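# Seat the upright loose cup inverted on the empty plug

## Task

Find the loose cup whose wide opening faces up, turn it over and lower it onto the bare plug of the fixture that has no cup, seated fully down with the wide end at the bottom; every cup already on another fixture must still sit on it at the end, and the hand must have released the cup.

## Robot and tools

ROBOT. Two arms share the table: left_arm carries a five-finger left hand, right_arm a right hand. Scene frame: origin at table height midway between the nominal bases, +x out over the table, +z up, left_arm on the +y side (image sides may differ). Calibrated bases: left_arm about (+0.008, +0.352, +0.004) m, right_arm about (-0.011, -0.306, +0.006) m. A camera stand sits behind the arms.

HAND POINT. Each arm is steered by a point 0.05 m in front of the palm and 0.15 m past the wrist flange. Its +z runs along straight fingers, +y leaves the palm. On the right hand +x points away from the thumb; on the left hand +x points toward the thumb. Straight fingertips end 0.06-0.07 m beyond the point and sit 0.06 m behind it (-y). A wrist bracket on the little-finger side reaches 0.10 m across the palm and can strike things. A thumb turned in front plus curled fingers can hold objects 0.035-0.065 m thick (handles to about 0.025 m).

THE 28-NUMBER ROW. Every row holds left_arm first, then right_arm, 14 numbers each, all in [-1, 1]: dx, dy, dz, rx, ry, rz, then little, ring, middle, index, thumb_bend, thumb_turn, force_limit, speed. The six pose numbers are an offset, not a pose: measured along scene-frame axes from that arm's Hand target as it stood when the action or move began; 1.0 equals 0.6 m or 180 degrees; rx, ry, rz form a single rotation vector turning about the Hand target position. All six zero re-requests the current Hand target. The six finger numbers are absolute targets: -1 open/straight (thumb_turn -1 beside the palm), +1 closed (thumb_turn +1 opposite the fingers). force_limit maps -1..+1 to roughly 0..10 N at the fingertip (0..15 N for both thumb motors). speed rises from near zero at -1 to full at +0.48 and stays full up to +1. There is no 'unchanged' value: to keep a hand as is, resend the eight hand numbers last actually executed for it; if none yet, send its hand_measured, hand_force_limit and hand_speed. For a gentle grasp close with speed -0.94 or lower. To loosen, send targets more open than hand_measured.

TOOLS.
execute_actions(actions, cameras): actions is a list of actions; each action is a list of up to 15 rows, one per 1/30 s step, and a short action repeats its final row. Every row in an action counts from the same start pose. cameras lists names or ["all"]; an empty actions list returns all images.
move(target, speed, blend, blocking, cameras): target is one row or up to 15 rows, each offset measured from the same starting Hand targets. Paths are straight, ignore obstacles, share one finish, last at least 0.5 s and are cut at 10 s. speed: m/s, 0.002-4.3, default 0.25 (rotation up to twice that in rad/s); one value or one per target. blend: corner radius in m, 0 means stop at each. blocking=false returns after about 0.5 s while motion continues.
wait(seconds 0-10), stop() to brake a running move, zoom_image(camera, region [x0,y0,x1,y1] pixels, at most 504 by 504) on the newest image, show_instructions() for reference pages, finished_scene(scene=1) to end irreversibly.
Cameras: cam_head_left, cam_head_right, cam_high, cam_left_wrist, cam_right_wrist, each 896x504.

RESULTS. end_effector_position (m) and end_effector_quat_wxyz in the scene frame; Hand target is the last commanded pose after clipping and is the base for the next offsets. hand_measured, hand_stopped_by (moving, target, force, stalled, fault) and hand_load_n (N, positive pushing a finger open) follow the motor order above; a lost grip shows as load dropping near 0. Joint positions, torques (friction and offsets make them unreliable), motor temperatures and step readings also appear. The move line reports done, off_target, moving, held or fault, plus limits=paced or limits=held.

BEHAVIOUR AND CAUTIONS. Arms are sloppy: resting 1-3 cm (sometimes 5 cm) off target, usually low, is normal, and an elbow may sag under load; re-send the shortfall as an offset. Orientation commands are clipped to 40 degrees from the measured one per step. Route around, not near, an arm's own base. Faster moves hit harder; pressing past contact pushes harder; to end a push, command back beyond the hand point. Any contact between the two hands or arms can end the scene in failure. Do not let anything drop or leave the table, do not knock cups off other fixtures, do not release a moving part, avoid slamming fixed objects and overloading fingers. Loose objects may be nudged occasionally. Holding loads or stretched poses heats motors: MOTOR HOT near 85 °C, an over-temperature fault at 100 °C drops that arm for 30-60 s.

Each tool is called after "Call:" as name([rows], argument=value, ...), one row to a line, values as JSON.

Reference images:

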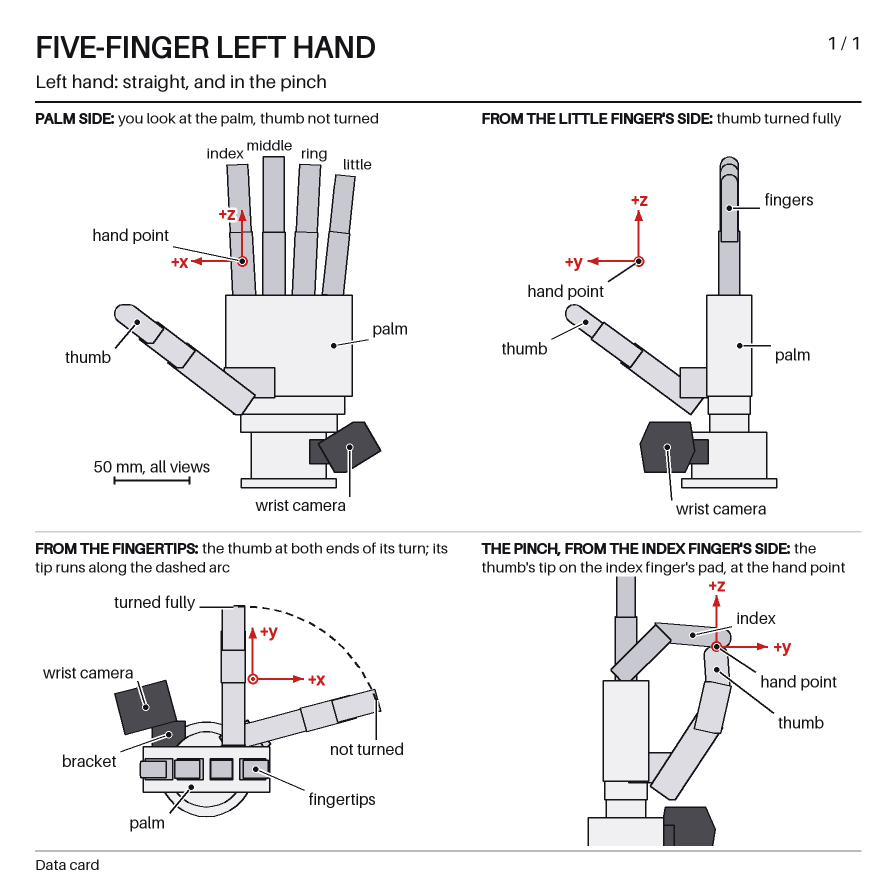

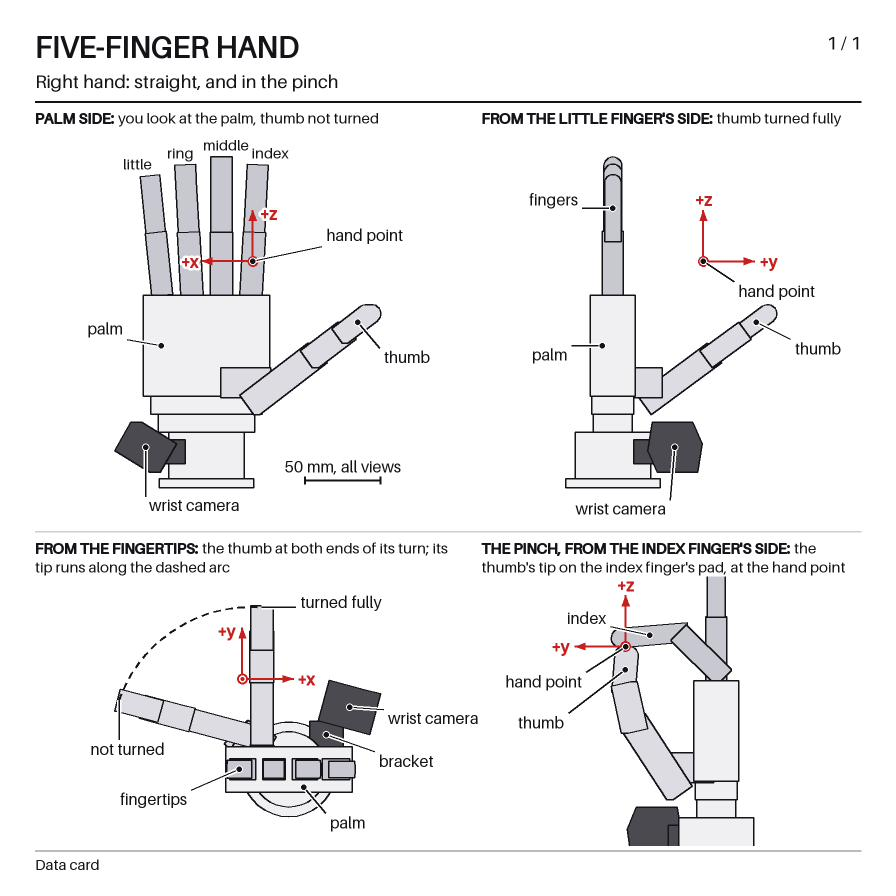

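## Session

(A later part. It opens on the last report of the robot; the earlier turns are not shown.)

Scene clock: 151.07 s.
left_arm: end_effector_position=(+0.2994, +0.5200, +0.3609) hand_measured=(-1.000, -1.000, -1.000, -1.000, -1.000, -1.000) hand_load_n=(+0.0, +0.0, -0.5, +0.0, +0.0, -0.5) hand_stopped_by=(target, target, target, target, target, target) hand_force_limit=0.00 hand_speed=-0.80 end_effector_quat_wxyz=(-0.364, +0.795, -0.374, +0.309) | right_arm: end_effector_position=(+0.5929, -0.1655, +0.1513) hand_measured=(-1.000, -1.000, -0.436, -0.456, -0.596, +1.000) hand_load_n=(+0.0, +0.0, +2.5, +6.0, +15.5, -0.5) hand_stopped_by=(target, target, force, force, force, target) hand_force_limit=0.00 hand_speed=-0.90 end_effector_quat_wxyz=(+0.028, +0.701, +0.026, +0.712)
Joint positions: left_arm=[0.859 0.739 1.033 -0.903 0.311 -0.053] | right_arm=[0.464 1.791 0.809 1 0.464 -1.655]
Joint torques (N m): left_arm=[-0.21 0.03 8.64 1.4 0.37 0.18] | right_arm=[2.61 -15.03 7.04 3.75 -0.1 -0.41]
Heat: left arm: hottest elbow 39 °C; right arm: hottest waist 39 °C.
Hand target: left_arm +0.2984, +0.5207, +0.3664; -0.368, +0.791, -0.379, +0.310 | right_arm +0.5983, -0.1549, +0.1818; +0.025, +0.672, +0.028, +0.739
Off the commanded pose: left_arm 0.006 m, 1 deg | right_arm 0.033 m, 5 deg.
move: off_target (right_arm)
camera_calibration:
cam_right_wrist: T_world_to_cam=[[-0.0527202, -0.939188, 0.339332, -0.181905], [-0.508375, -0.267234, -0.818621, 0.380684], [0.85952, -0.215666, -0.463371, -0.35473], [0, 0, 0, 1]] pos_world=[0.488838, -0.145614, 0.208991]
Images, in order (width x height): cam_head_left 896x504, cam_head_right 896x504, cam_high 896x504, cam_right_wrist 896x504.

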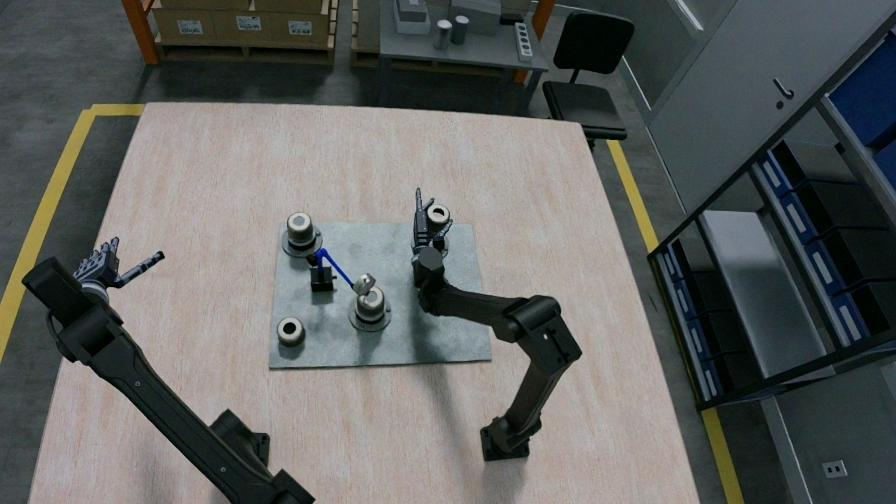

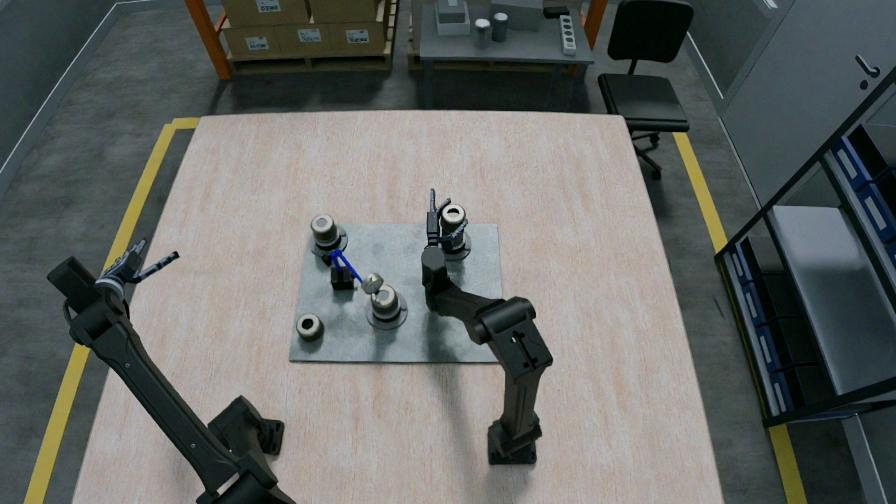

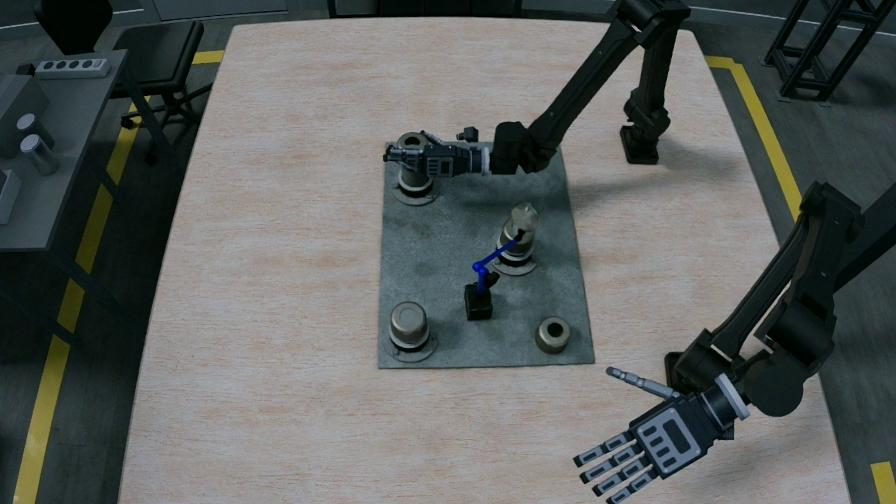

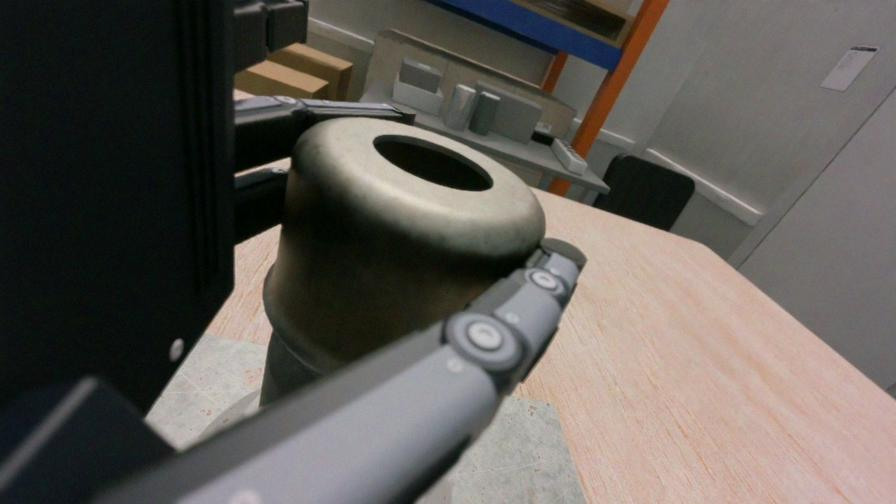

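Call:
move(target=[0,0,0,0,0,0,-1,-1,-1,-1,-1,-1,0,-0.8, -0.018,0.0,-0.042,0,0,0,-1,-1,0.3,0.35,0.2,1,0.0,-0.9], speed=0.05, cameras=["cam_right_wrist","cam_high","cam_head_left","cam_head_right"])

Call:
zoom_image(camera="cam_high", region=[385, 120, 445, 210])

Call:
zoom_image(camera="cam_head_right", region=[425, 195, 485, 265])

Call:
zoom_image(camera="cam_head_left", region=[408, 195, 468, 265])

Call:
zoom_image(camera="cam_right_wrist", region=[220, 240, 420, 440])

Scene clock: 154.97 s.
left_arm: end_effector_position=(+0.2994, +0.5200, +0.3609) hand_measured=(-1.000, -1.000, -1.000, -1.000, -1.000, -1.000) hand_load_n=(+0.0, +0.0, +0.0, +0.0, +0.0, +0.0) hand_stopped_by=(target, target, target, target, target, target) hand_force_limit=0.00 hand_speed=-0.80 end_effector_quat_wxyz=(-0.364, +0.795, -0.374, +0.309) | right_arm: end_effector_position=(+0.5860, -0.1649, +0.1321) hand_measured=(-1.000, -1.000, -0.436, -0.456, -0.596, +1.000) hand_load_n=(+0.0, +0.0, +2.5, +6.0, +15.5, -0.5) hand_stopped_by=(target, target, force, force, force, target) hand_force_limit=0.00 hand_speed=-0.90 end_effector_quat_wxyz=(+0.029, +0.697, +0.024, +0.717)
Joint positions: left_arm=[0.859 0.739 1.033 -0.903 0.311 -0.053] | right_arm=[0.473 1.842 0.788 1.086 0.476 -1.66]
Joint torques (N m): left_arm=[0.67 0.03 8.94 1.32 0.35 0.15] | right_arm=[2.61 -15.21 5.48 3.66 0.01 -0.4]
Heat: left arm: hottest elbow 39 °C; right arm: hottest waist 39 °C.
Hand target: left_arm +0.2984, +0.5207, +0.3664; -0.368, +0.791, -0.379, +0.310 | right_arm +0.5875, -0.1549, +0.1566; +0.025, +0.672, +0.028, +0.739
Off the commanded pose: left_arm 0.006 m, 1 deg | right_arm 0.026 m, 4 deg.
move: off_target (right_arm)
camera_calibration:
cam_right_wrist: T_world_to_cam=[[-0.0598142, -0.939624, 0.33694, -0.170793], [-0.499221, -0.264141, -0.825232, 0.357613], [0.864408, -0.217568, -0.453281, -0.362099], [0, 0, 0, 1]] pos_world=[0.481313, -0.144802, 0.188528]
Images, in order (width x height): cam_head_left 896x504, cam_head_right 896x504, cam_high 896x504, cam_right_wrist 896x504.

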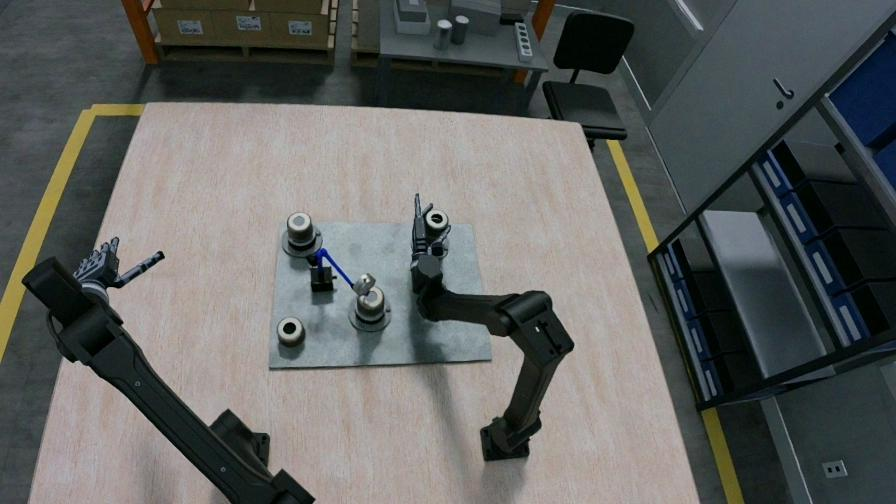

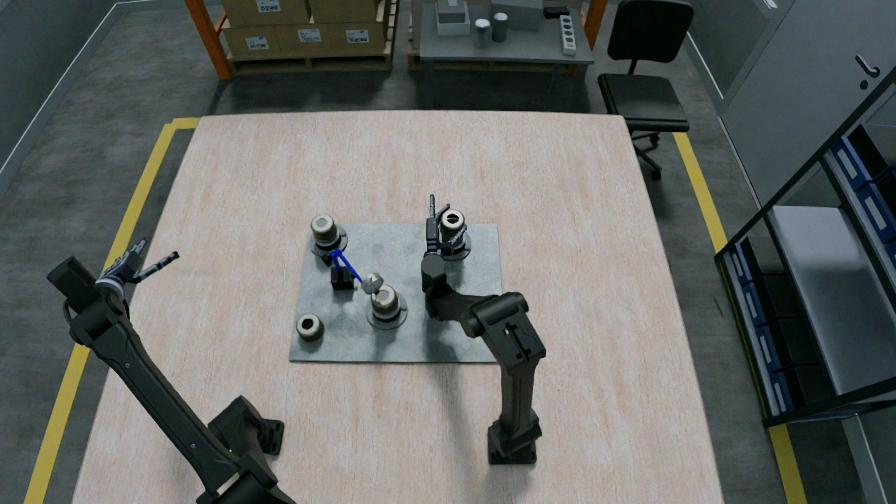

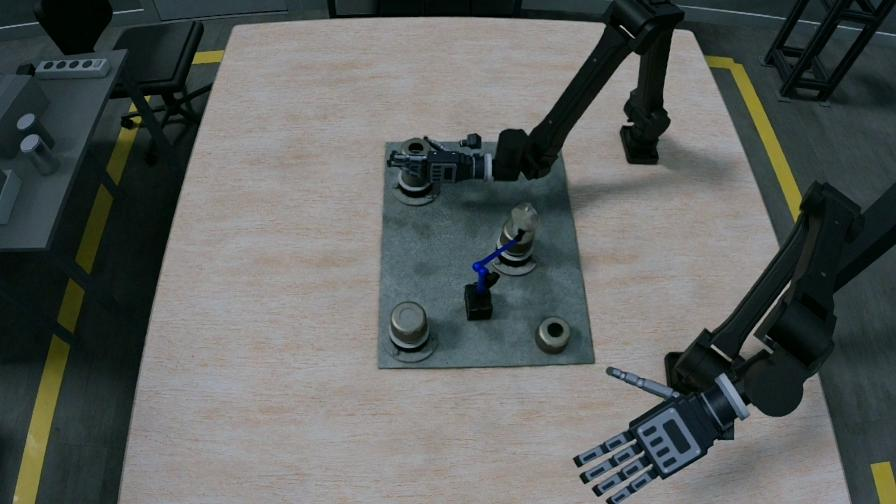

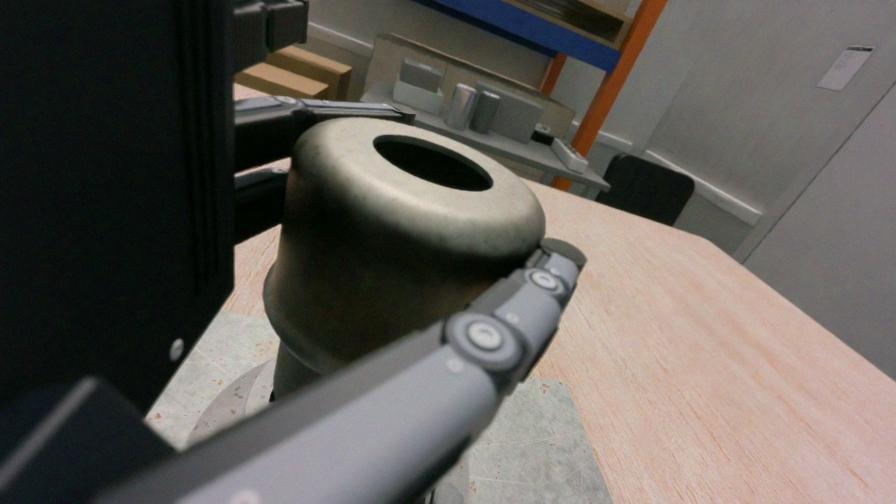

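Scaled by 5.600 from the camera's 896x504 image, which has a finer 1280x720 frame.

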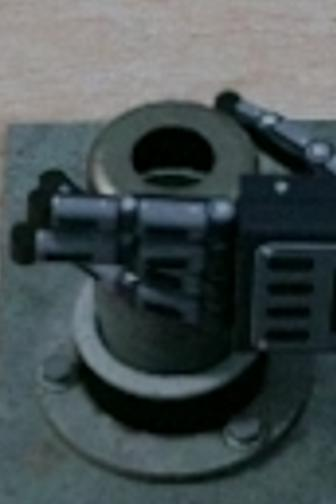

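Scaled by 7.200 from the camera's 896x504 image, which has a finer 1280x720 frame.

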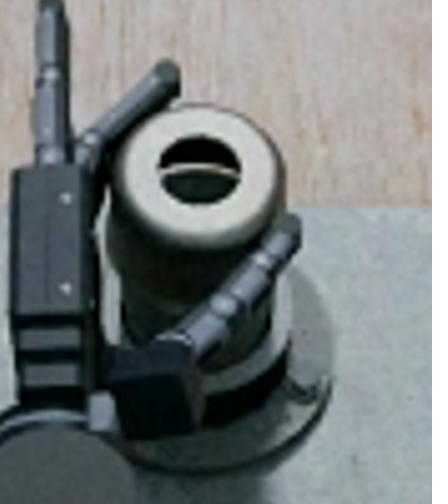

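Scaled by 7.200 from the camera's 896x504 image, which has a finer 1280x720 frame.

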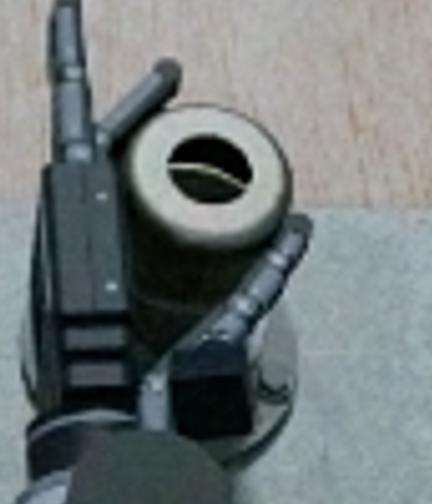

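Scaled by 2.520 from the camera's 896x504 image, which has a finer 1280x720 frame.

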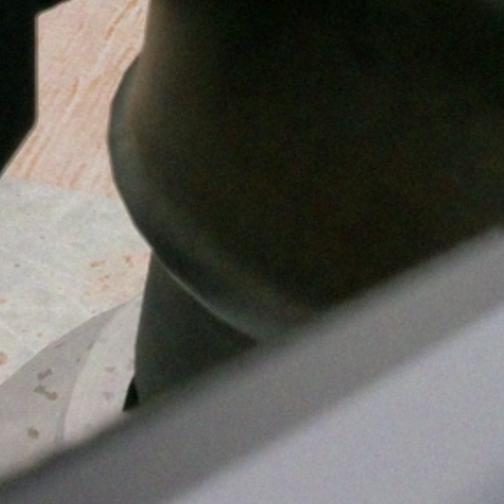

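Call:
move(target=[0,0,0,0,0,0,-1,-1,-1,-1,-1,-1,0,-0.8, -0.0065,0.0,-0.042,0,0.006,0,-1,-1,0.3,0.35,0.2,1,0.0,-0.9], speed=0.05, cameras=["cam_right_wrist","cam_high","cam_head_left","cam_head_right"])

Call:
zoom_image(camera="cam_high", region=[385, 120, 445, 210])

Call:
zoom_image(camera="cam_head_right", region=[425, 195, 485, 265])

Call:
zoom_image(camera="cam_head_left", region=[408, 195, 468, 265])

Call:
zoom_image(camera="cam_right_wrist", region=[220, 100, 560, 440])

Scene clock: 157.77 s.
left_arm: end_effector_position=(+0.2994, +0.5200, +0.3609) hand_measured=(-1.000, -1.000, -1.000, -1.000, -1.000, -1.000) hand_load_n=(+0.0, +0.0, -0.5, +0.0, +0.0, -0.5) hand_stopped_by=(target, target, target, target, target, target) hand_force_limit=0.00 hand_speed=-0.80 end_effector_quat_wxyz=(-0.364, +0.795, -0.374, +0.309) | right_arm: end_effector_position=(+0.5855, -0.1652, +0.1251) hand_measured=(-1.000, -1.000, -0.436, -0.456, -0.596, +1.000) hand_load_n=(+0.0, +0.0, +3.0, +6.0, +15.5, -1.5) hand_stopped_by=(target, target, force, force, force, target) hand_force_limit=0.00 hand_speed=-0.90 end_effector_quat_wxyz=(+0.028, +0.689, +0.020, +0.724)
Joint positions: left_arm=[0.859 0.739 1.033 -0.903 0.311 -0.053] | right_arm=[0.474 1.875 0.786 1.144 0.482 -1.664]
Joint torques (N m): left_arm=[1.08 -0.44 8.85 1.36 0.31 0.22] | right_arm=[2.84 -13.92 4.48 2.88 0 -0.25]
Heat: left arm: hottest elbow 39 °C; right arm: hottest waist 39 °C.
Hand target: left_arm +0.2984, +0.5207, +0.3664; -0.368, +0.791, -0.379, +0.310 | right_arm +0.5836, -0.1549, +0.1314; +0.025, +0.679, +0.028, +0.733
Off the commanded pose: left_arm 0.006 m, 1 deg | right_arm 0.012 m, 2 deg.
move: off_target (right_arm)
camera_calibration:
cam_right_wrist: T_world_to_cam=[[-0.0711062, -0.941332, 0.329906, -0.161594], [-0.483511, -0.25676, -0.836834, 0.34498], [0.872445, -0.219017, -0.436887, -0.3719], [0, 0, 0, 1]] pos_world=[0.479774, -0.144989, 0.179523]
Images, in order (width x height): cam_head_left 896x504, cam_head_right 896x504, cam_high 896x504, cam_right_wrist 896x504.

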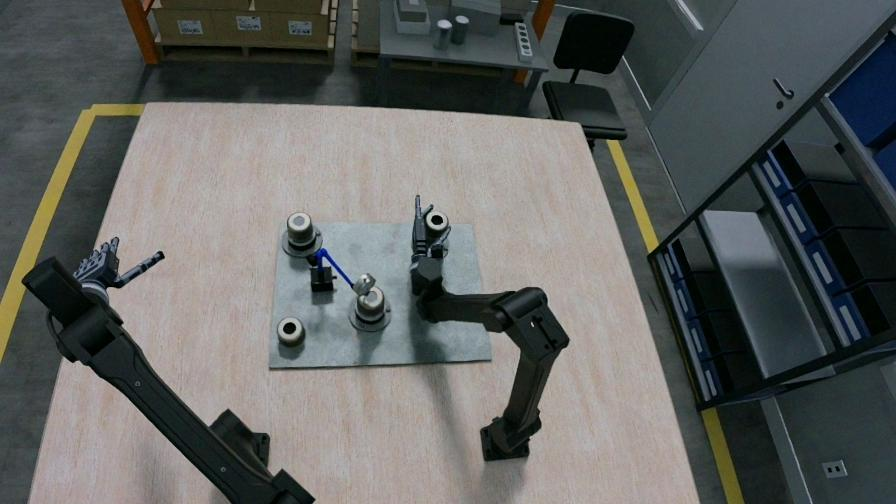

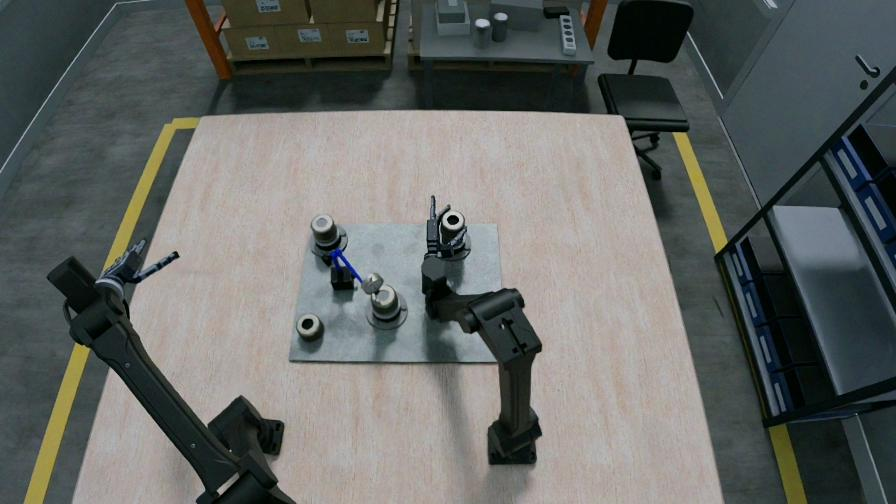

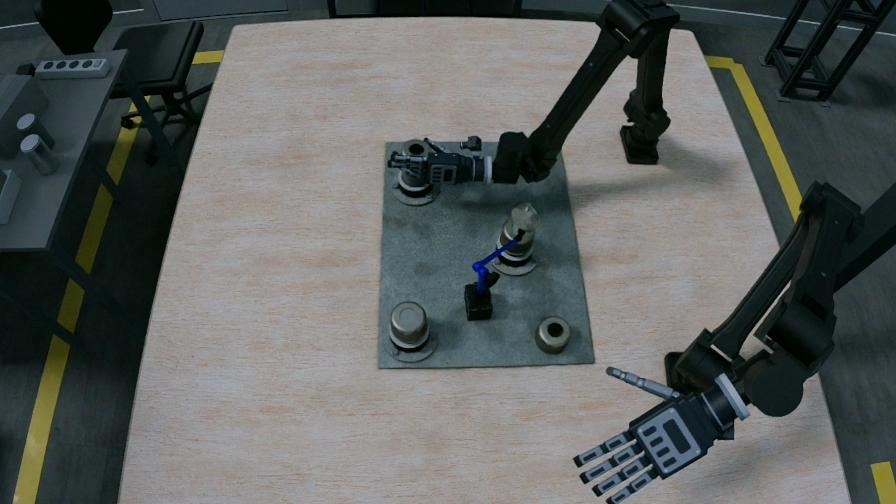

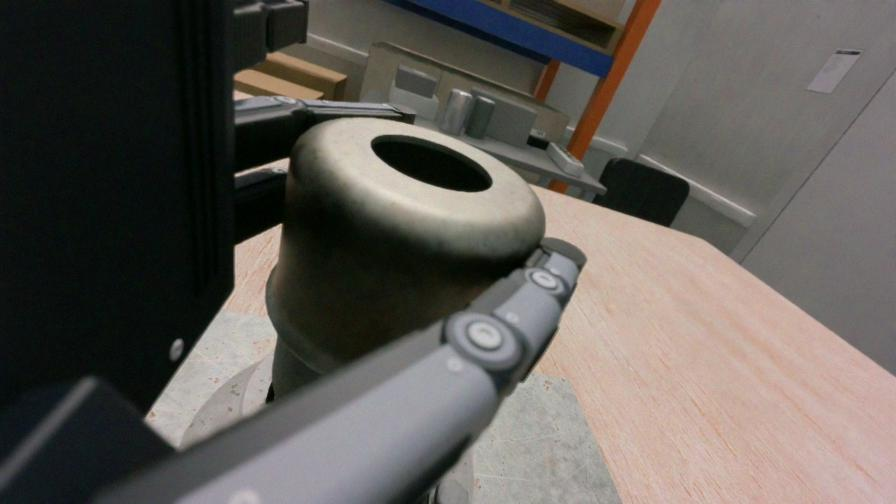

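Scaled by 5.600 from the camera's 896x504 image, which has a finer 1280x720 frame.

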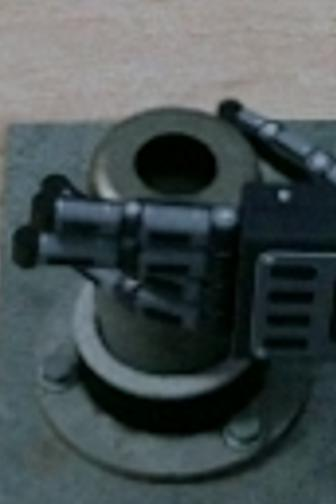

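Scaled by 7.200 from the camera's 896x504 image, which has a finer 1280x720 frame.

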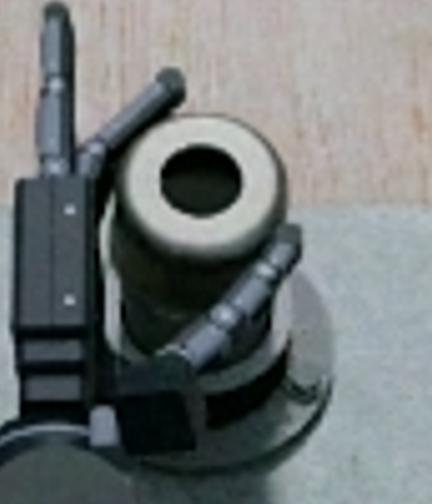

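Scaled by 7.200 from the camera's 896x504 image, which has a finer 1280x720 frame.

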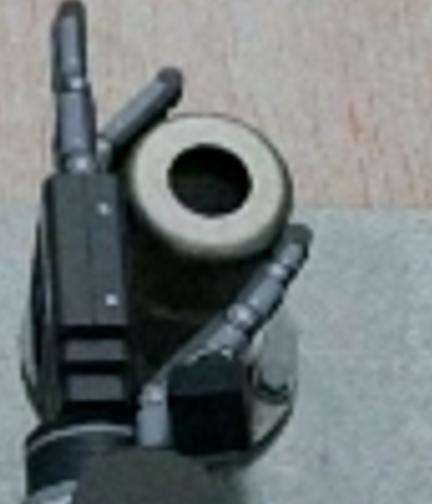

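Scaled by 1.482 from the camera's 896x504 image, which has a finer 1280x720 frame.

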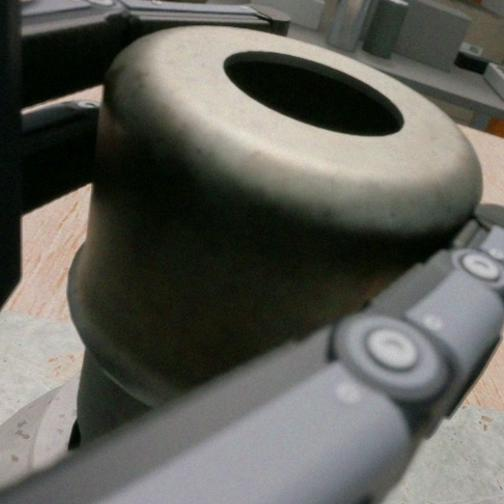

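Call:
move(target=[0,0,0,0,0,0,-1,-1,-1,-1,-1,-1,0,-0.8, 0.010,0.012,-0.022,0,0.012,0,-1,-1,0.3,0.35,0.2,1,0.0,-0.9], speed=0.05, cameras=["cam_right_wrist","cam_high","cam_head_left","cam_head_right"])

Call:
zoom_image(camera="cam_high", region=[385, 120, 445, 210])

Call:
zoom_image(camera="cam_head_right", region=[425, 195, 485, 265])

Call:
zoom_image(camera="cam_head_left", region=[408, 195, 468, 265])

Call:
zoom_image(camera="cam_right_wrist", region=[220, 100, 560, 440])

Scene clock: 160.40 s.
left_arm: end_effector_position=(+0.2994, +0.5200, +0.3609) hand_measured=(-1.000, -1.000, -1.000, -1.000, -1.000, -1.000) hand_load_n=(+0.0, +0.0, +0.0, +0.0, +0.0, +0.0) hand_stopped_by=(target, target, target, target, target, target) hand_force_limit=0.00 hand_speed=-0.80 end_effector_quat_wxyz=(-0.364, +0.795, -0.374, +0.309) | right_arm: end_effector_position=(+0.5856, -0.1647, +0.1169) hand_measured=(-1.000, -1.000, -0.436, -0.456, -0.596, +1.000) hand_load_n=(+0.0, +0.0, +2.5, +6.0, +15.0, -2.5) hand_stopped_by=(target, target, force, force, force, target) hand_force_limit=0.00 hand_speed=-0.90 end_effector_quat_wxyz=(+0.032, +0.694, +0.027, +0.719)
Joint positions: left_arm=[0.859 0.739 1.033 -0.903 0.311 -0.053] | right_arm=[0.474 1.891 0.786 1.144 0.477 -1.674]
Joint torques (N m): left_arm=[0.38 -0.21 8.47 1.2 0.3 0.19] | right_arm=[3.49 -13.51 6.48 0.83 0.07 -0.06]
Heat: left arm: hottest elbow 39 °C; right arm: hottest waist 38 °C.
Hand target: left_arm +0.2984, +0.5207, +0.3664; -0.368, +0.791, -0.379, +0.310 | right_arm +0.5896, -0.1477, +0.1182; +0.024, +0.693, +0.028, +0.720
Off the commanded pose: left_arm 0.006 m, 1 deg | right_arm 0.017 m, 1 deg.
move: off_target (right_arm)
camera_calibration:
cam_right_wrist: T_world_to_cam=[[-0.0624963, -0.9361, 0.346136, -0.16442], [-0.493804, -0.272387, -0.82581, 0.340418], [0.867324, -0.222533, -0.445227, -0.372036], [0, 0, 0, 1]] pos_world=[0.4805, -0.143979, 0.172391]
Images, in order (width x height): cam_head_left 896x504, cam_head_right 896x504, cam_high 896x504, cam_right_wrist 896x504.

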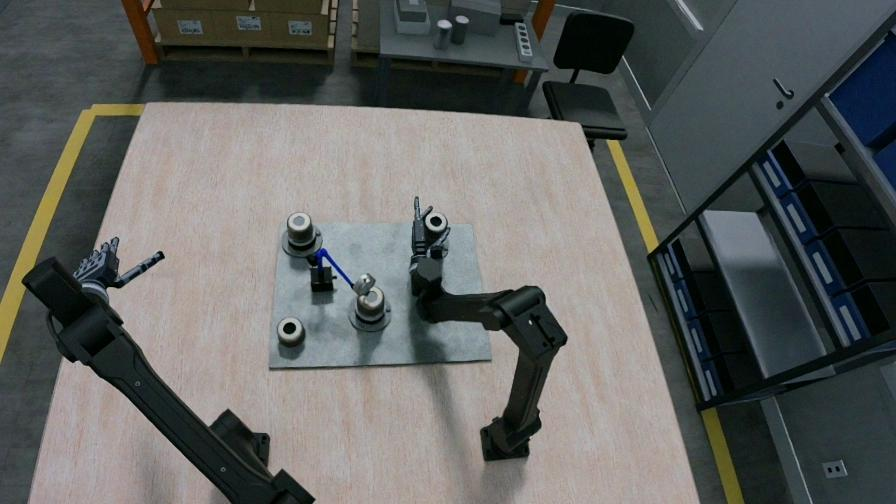

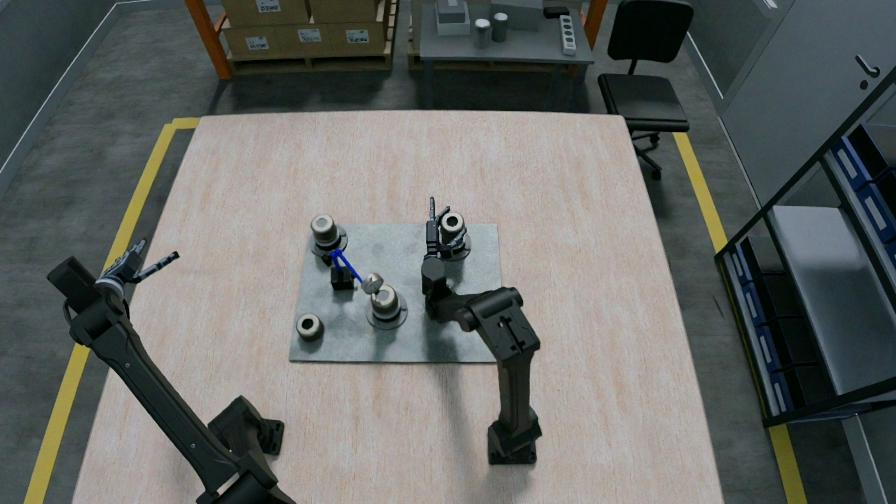

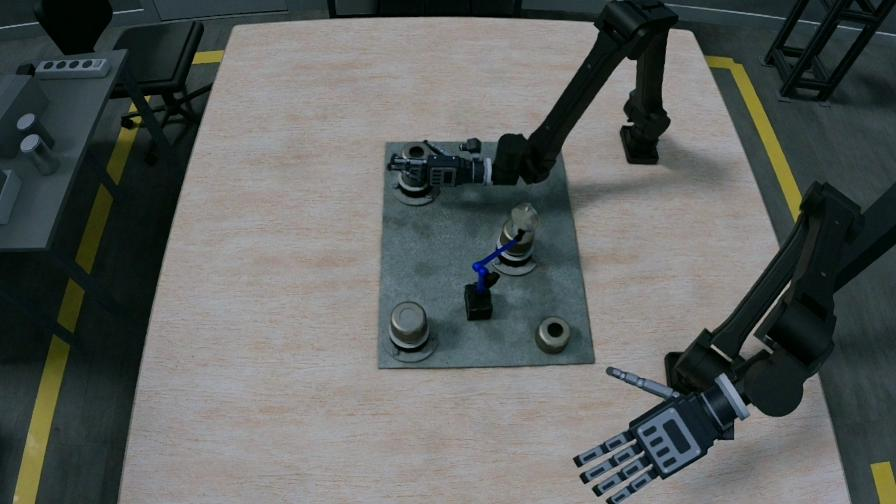

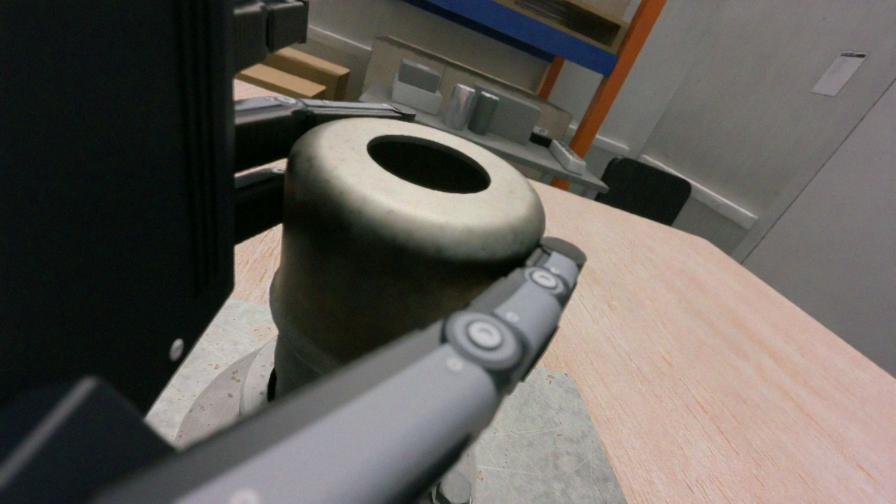

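Scaled by 5.600 from the camera's 896x504 image, which has a finer 1280x720 frame.

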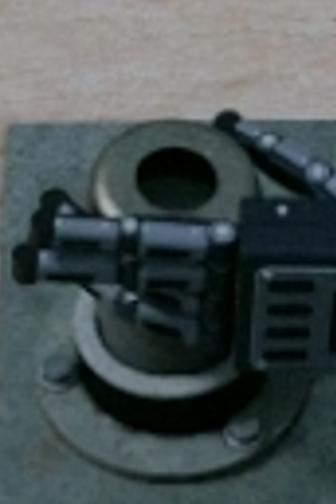

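Scaled by 7.200 from the camera's 896x504 image, which has a finer 1280x720 frame.

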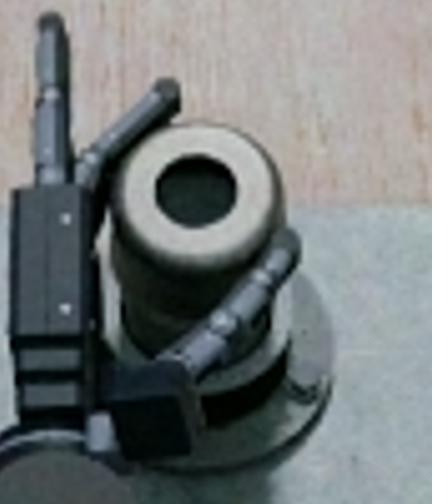

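Scaled by 7.200 from the camera's 896x504 image, which has a finer 1280x720 frame.

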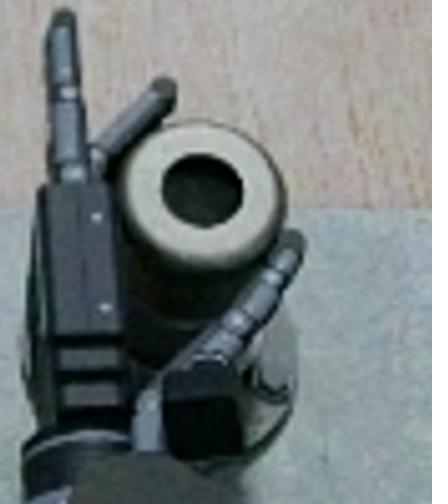

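Scaled by 1.482 from the camera's 896x504 image, which has a finer 1280x720 frame.

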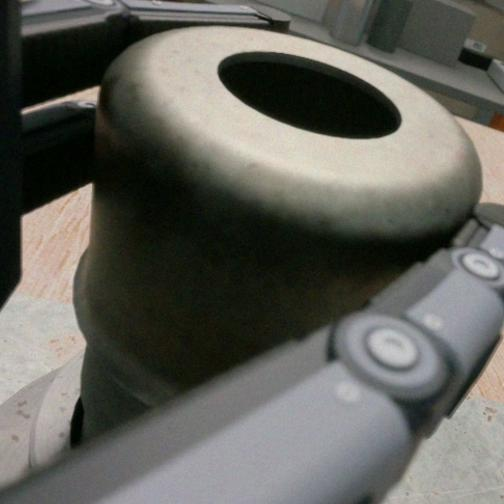

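Call:
move(target=[0,0,0,0,0,0,-1,-1,-1,-1,-1,-1,0,-0.8, 0.003,0.003,-0.035,0,0.0,0,-1,-1,0.3,0.35,0.2,1,0.0,-0.9], speed=0.05, cameras=["cam_right_wrist","cam_high","cam_head_left","cam_head_right"])

Call:
zoom_image(camera="cam_high", region=[385, 120, 445, 210])

Call:
zoom_image(camera="cam_head_right", region=[425, 195, 485, 265])

Call:
zoom_image(camera="cam_head_left", region=[408, 195, 468, 265])

Call:
zoom_image(camera="cam_right_wrist", region=[220, 100, 560, 440])

Scene clock: 162.53 s.
left_arm: end_effector_position=(+0.2994, +0.5200, +0.3609) hand_measured=(-1.000, -1.000, -1.000, -1.000, -1.000, -1.000) hand_load_n=(+0.0, +0.0, +0.0, +0.0, +0.0, +0.0) hand_stopped_by=(target, target, target, target, target, target) hand_force_limit=0.00 hand_speed=-0.80 end_effector_quat_wxyz=(-0.364, +0.795, -0.374, +0.309) | right_arm: end_effector_position=(+0.5863, -0.1643, +0.1160) hand_measured=(-1.000, -1.000, -0.436, -0.456, -0.596, +1.000) hand_load_n=(+0.0, +0.0, +2.5, +3.5, +14.5, -7.0) hand_stopped_by=(target, target, force, force, force, target) hand_force_limit=0.00 hand_speed=-0.90 end_effector_quat_wxyz=(+0.038, +0.686, +0.023, +0.726)
Joint positions: left_arm=[0.859 0.739 1.033 -0.903 0.311 -0.053] | right_arm=[0.479 1.915 0.794 1.187 0.494 -1.689]
Joint torques (N m): left_arm=[0.09 -0.38 8.69 1.28 0.38 0.19] | right_arm=[3.31 -10.58 6.26 1.26 -0.07 0.1]
Heat: left arm: hottest elbow 39 °C; right arm: hottest waist 38 °C.
Hand target: left_arm +0.2984, +0.5207, +0.3664; -0.368, +0.791, -0.379, +0.310 | right_arm +0.5914, -0.1459, +0.0972; +0.024, +0.693, +0.028, +0.720
Off the commanded pose: left_arm 0.006 m, 1 deg | right_arm 0.027 m, 2 deg.
move: off_target (right_arm)
camera_calibration:
cam_right_wrist: T_world_to_cam=[[-0.0824464, -0.934247, 0.346964, -0.151794], [-0.478545, -0.268274, -0.836076, 0.332977], [0.874184, -0.23497, -0.424961, -0.381419], [0, 0, 0, 1]] pos_world=[0.48026, -0.142106, 0.168973]
Images, in order (width x height): cam_head_left 896x504, cam_head_right 896x504, cam_high 896x504, cam_right_wrist 896x504.

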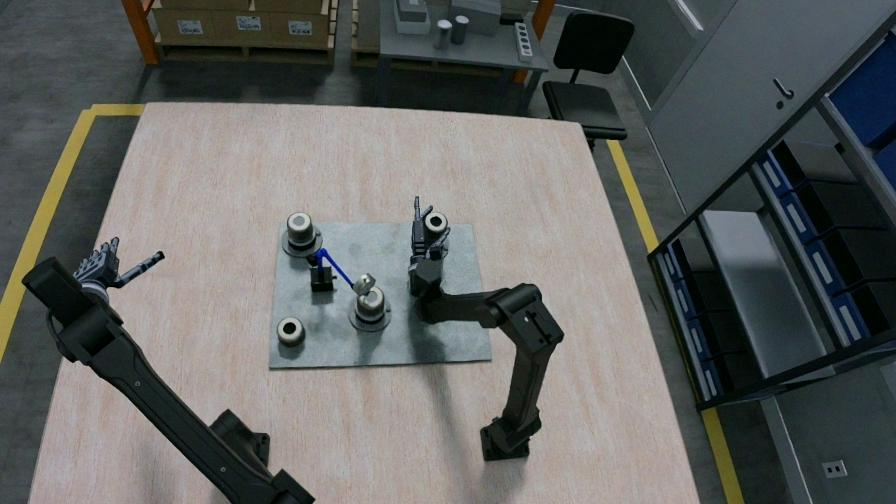

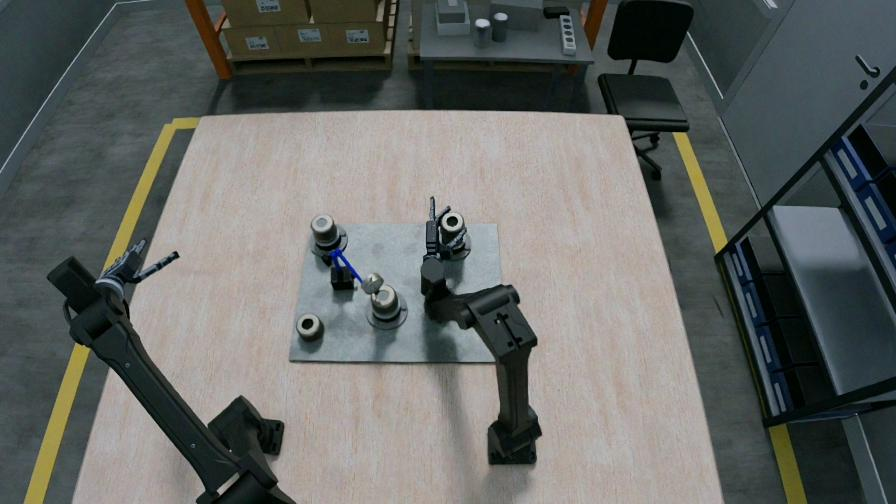

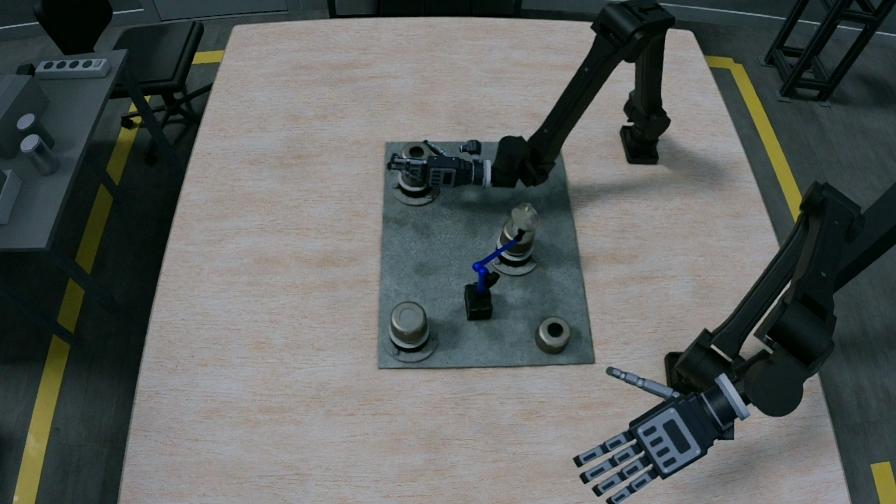

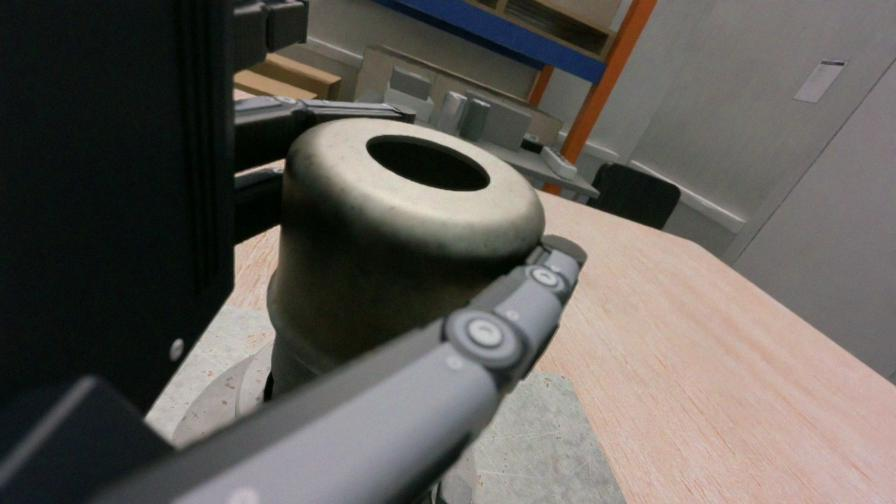

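Scaled by 5.600 from the camera's 896x504 image, which has a finer 1280x720 frame.

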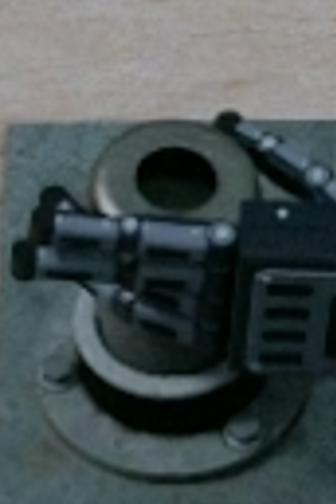

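Scaled by 7.200 from the camera's 896x504 image, which has a finer 1280x720 frame.

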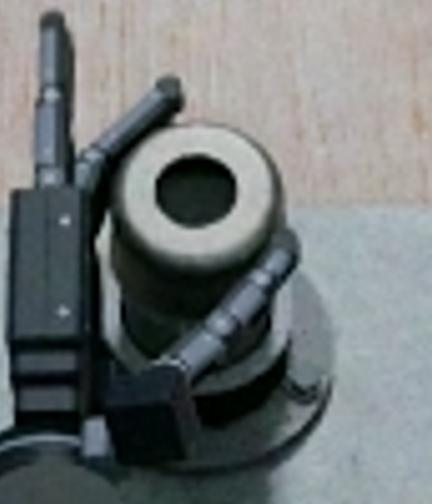

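Scaled by 7.200 from the camera's 896x504 image, which has a finer 1280x720 frame.

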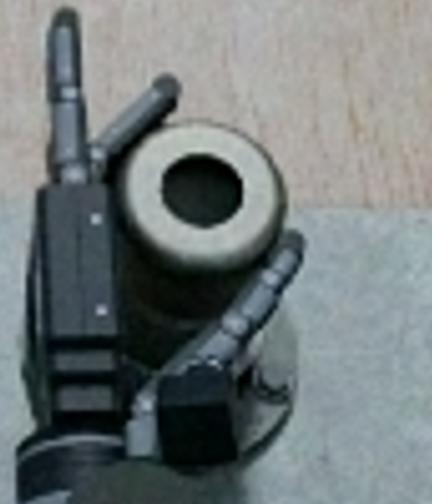

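Scaled by 1.482 from the camera's 896x504 image, which has a finer 1280x720 frame.

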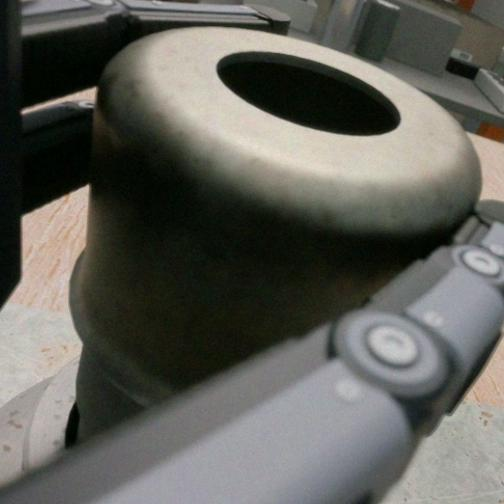

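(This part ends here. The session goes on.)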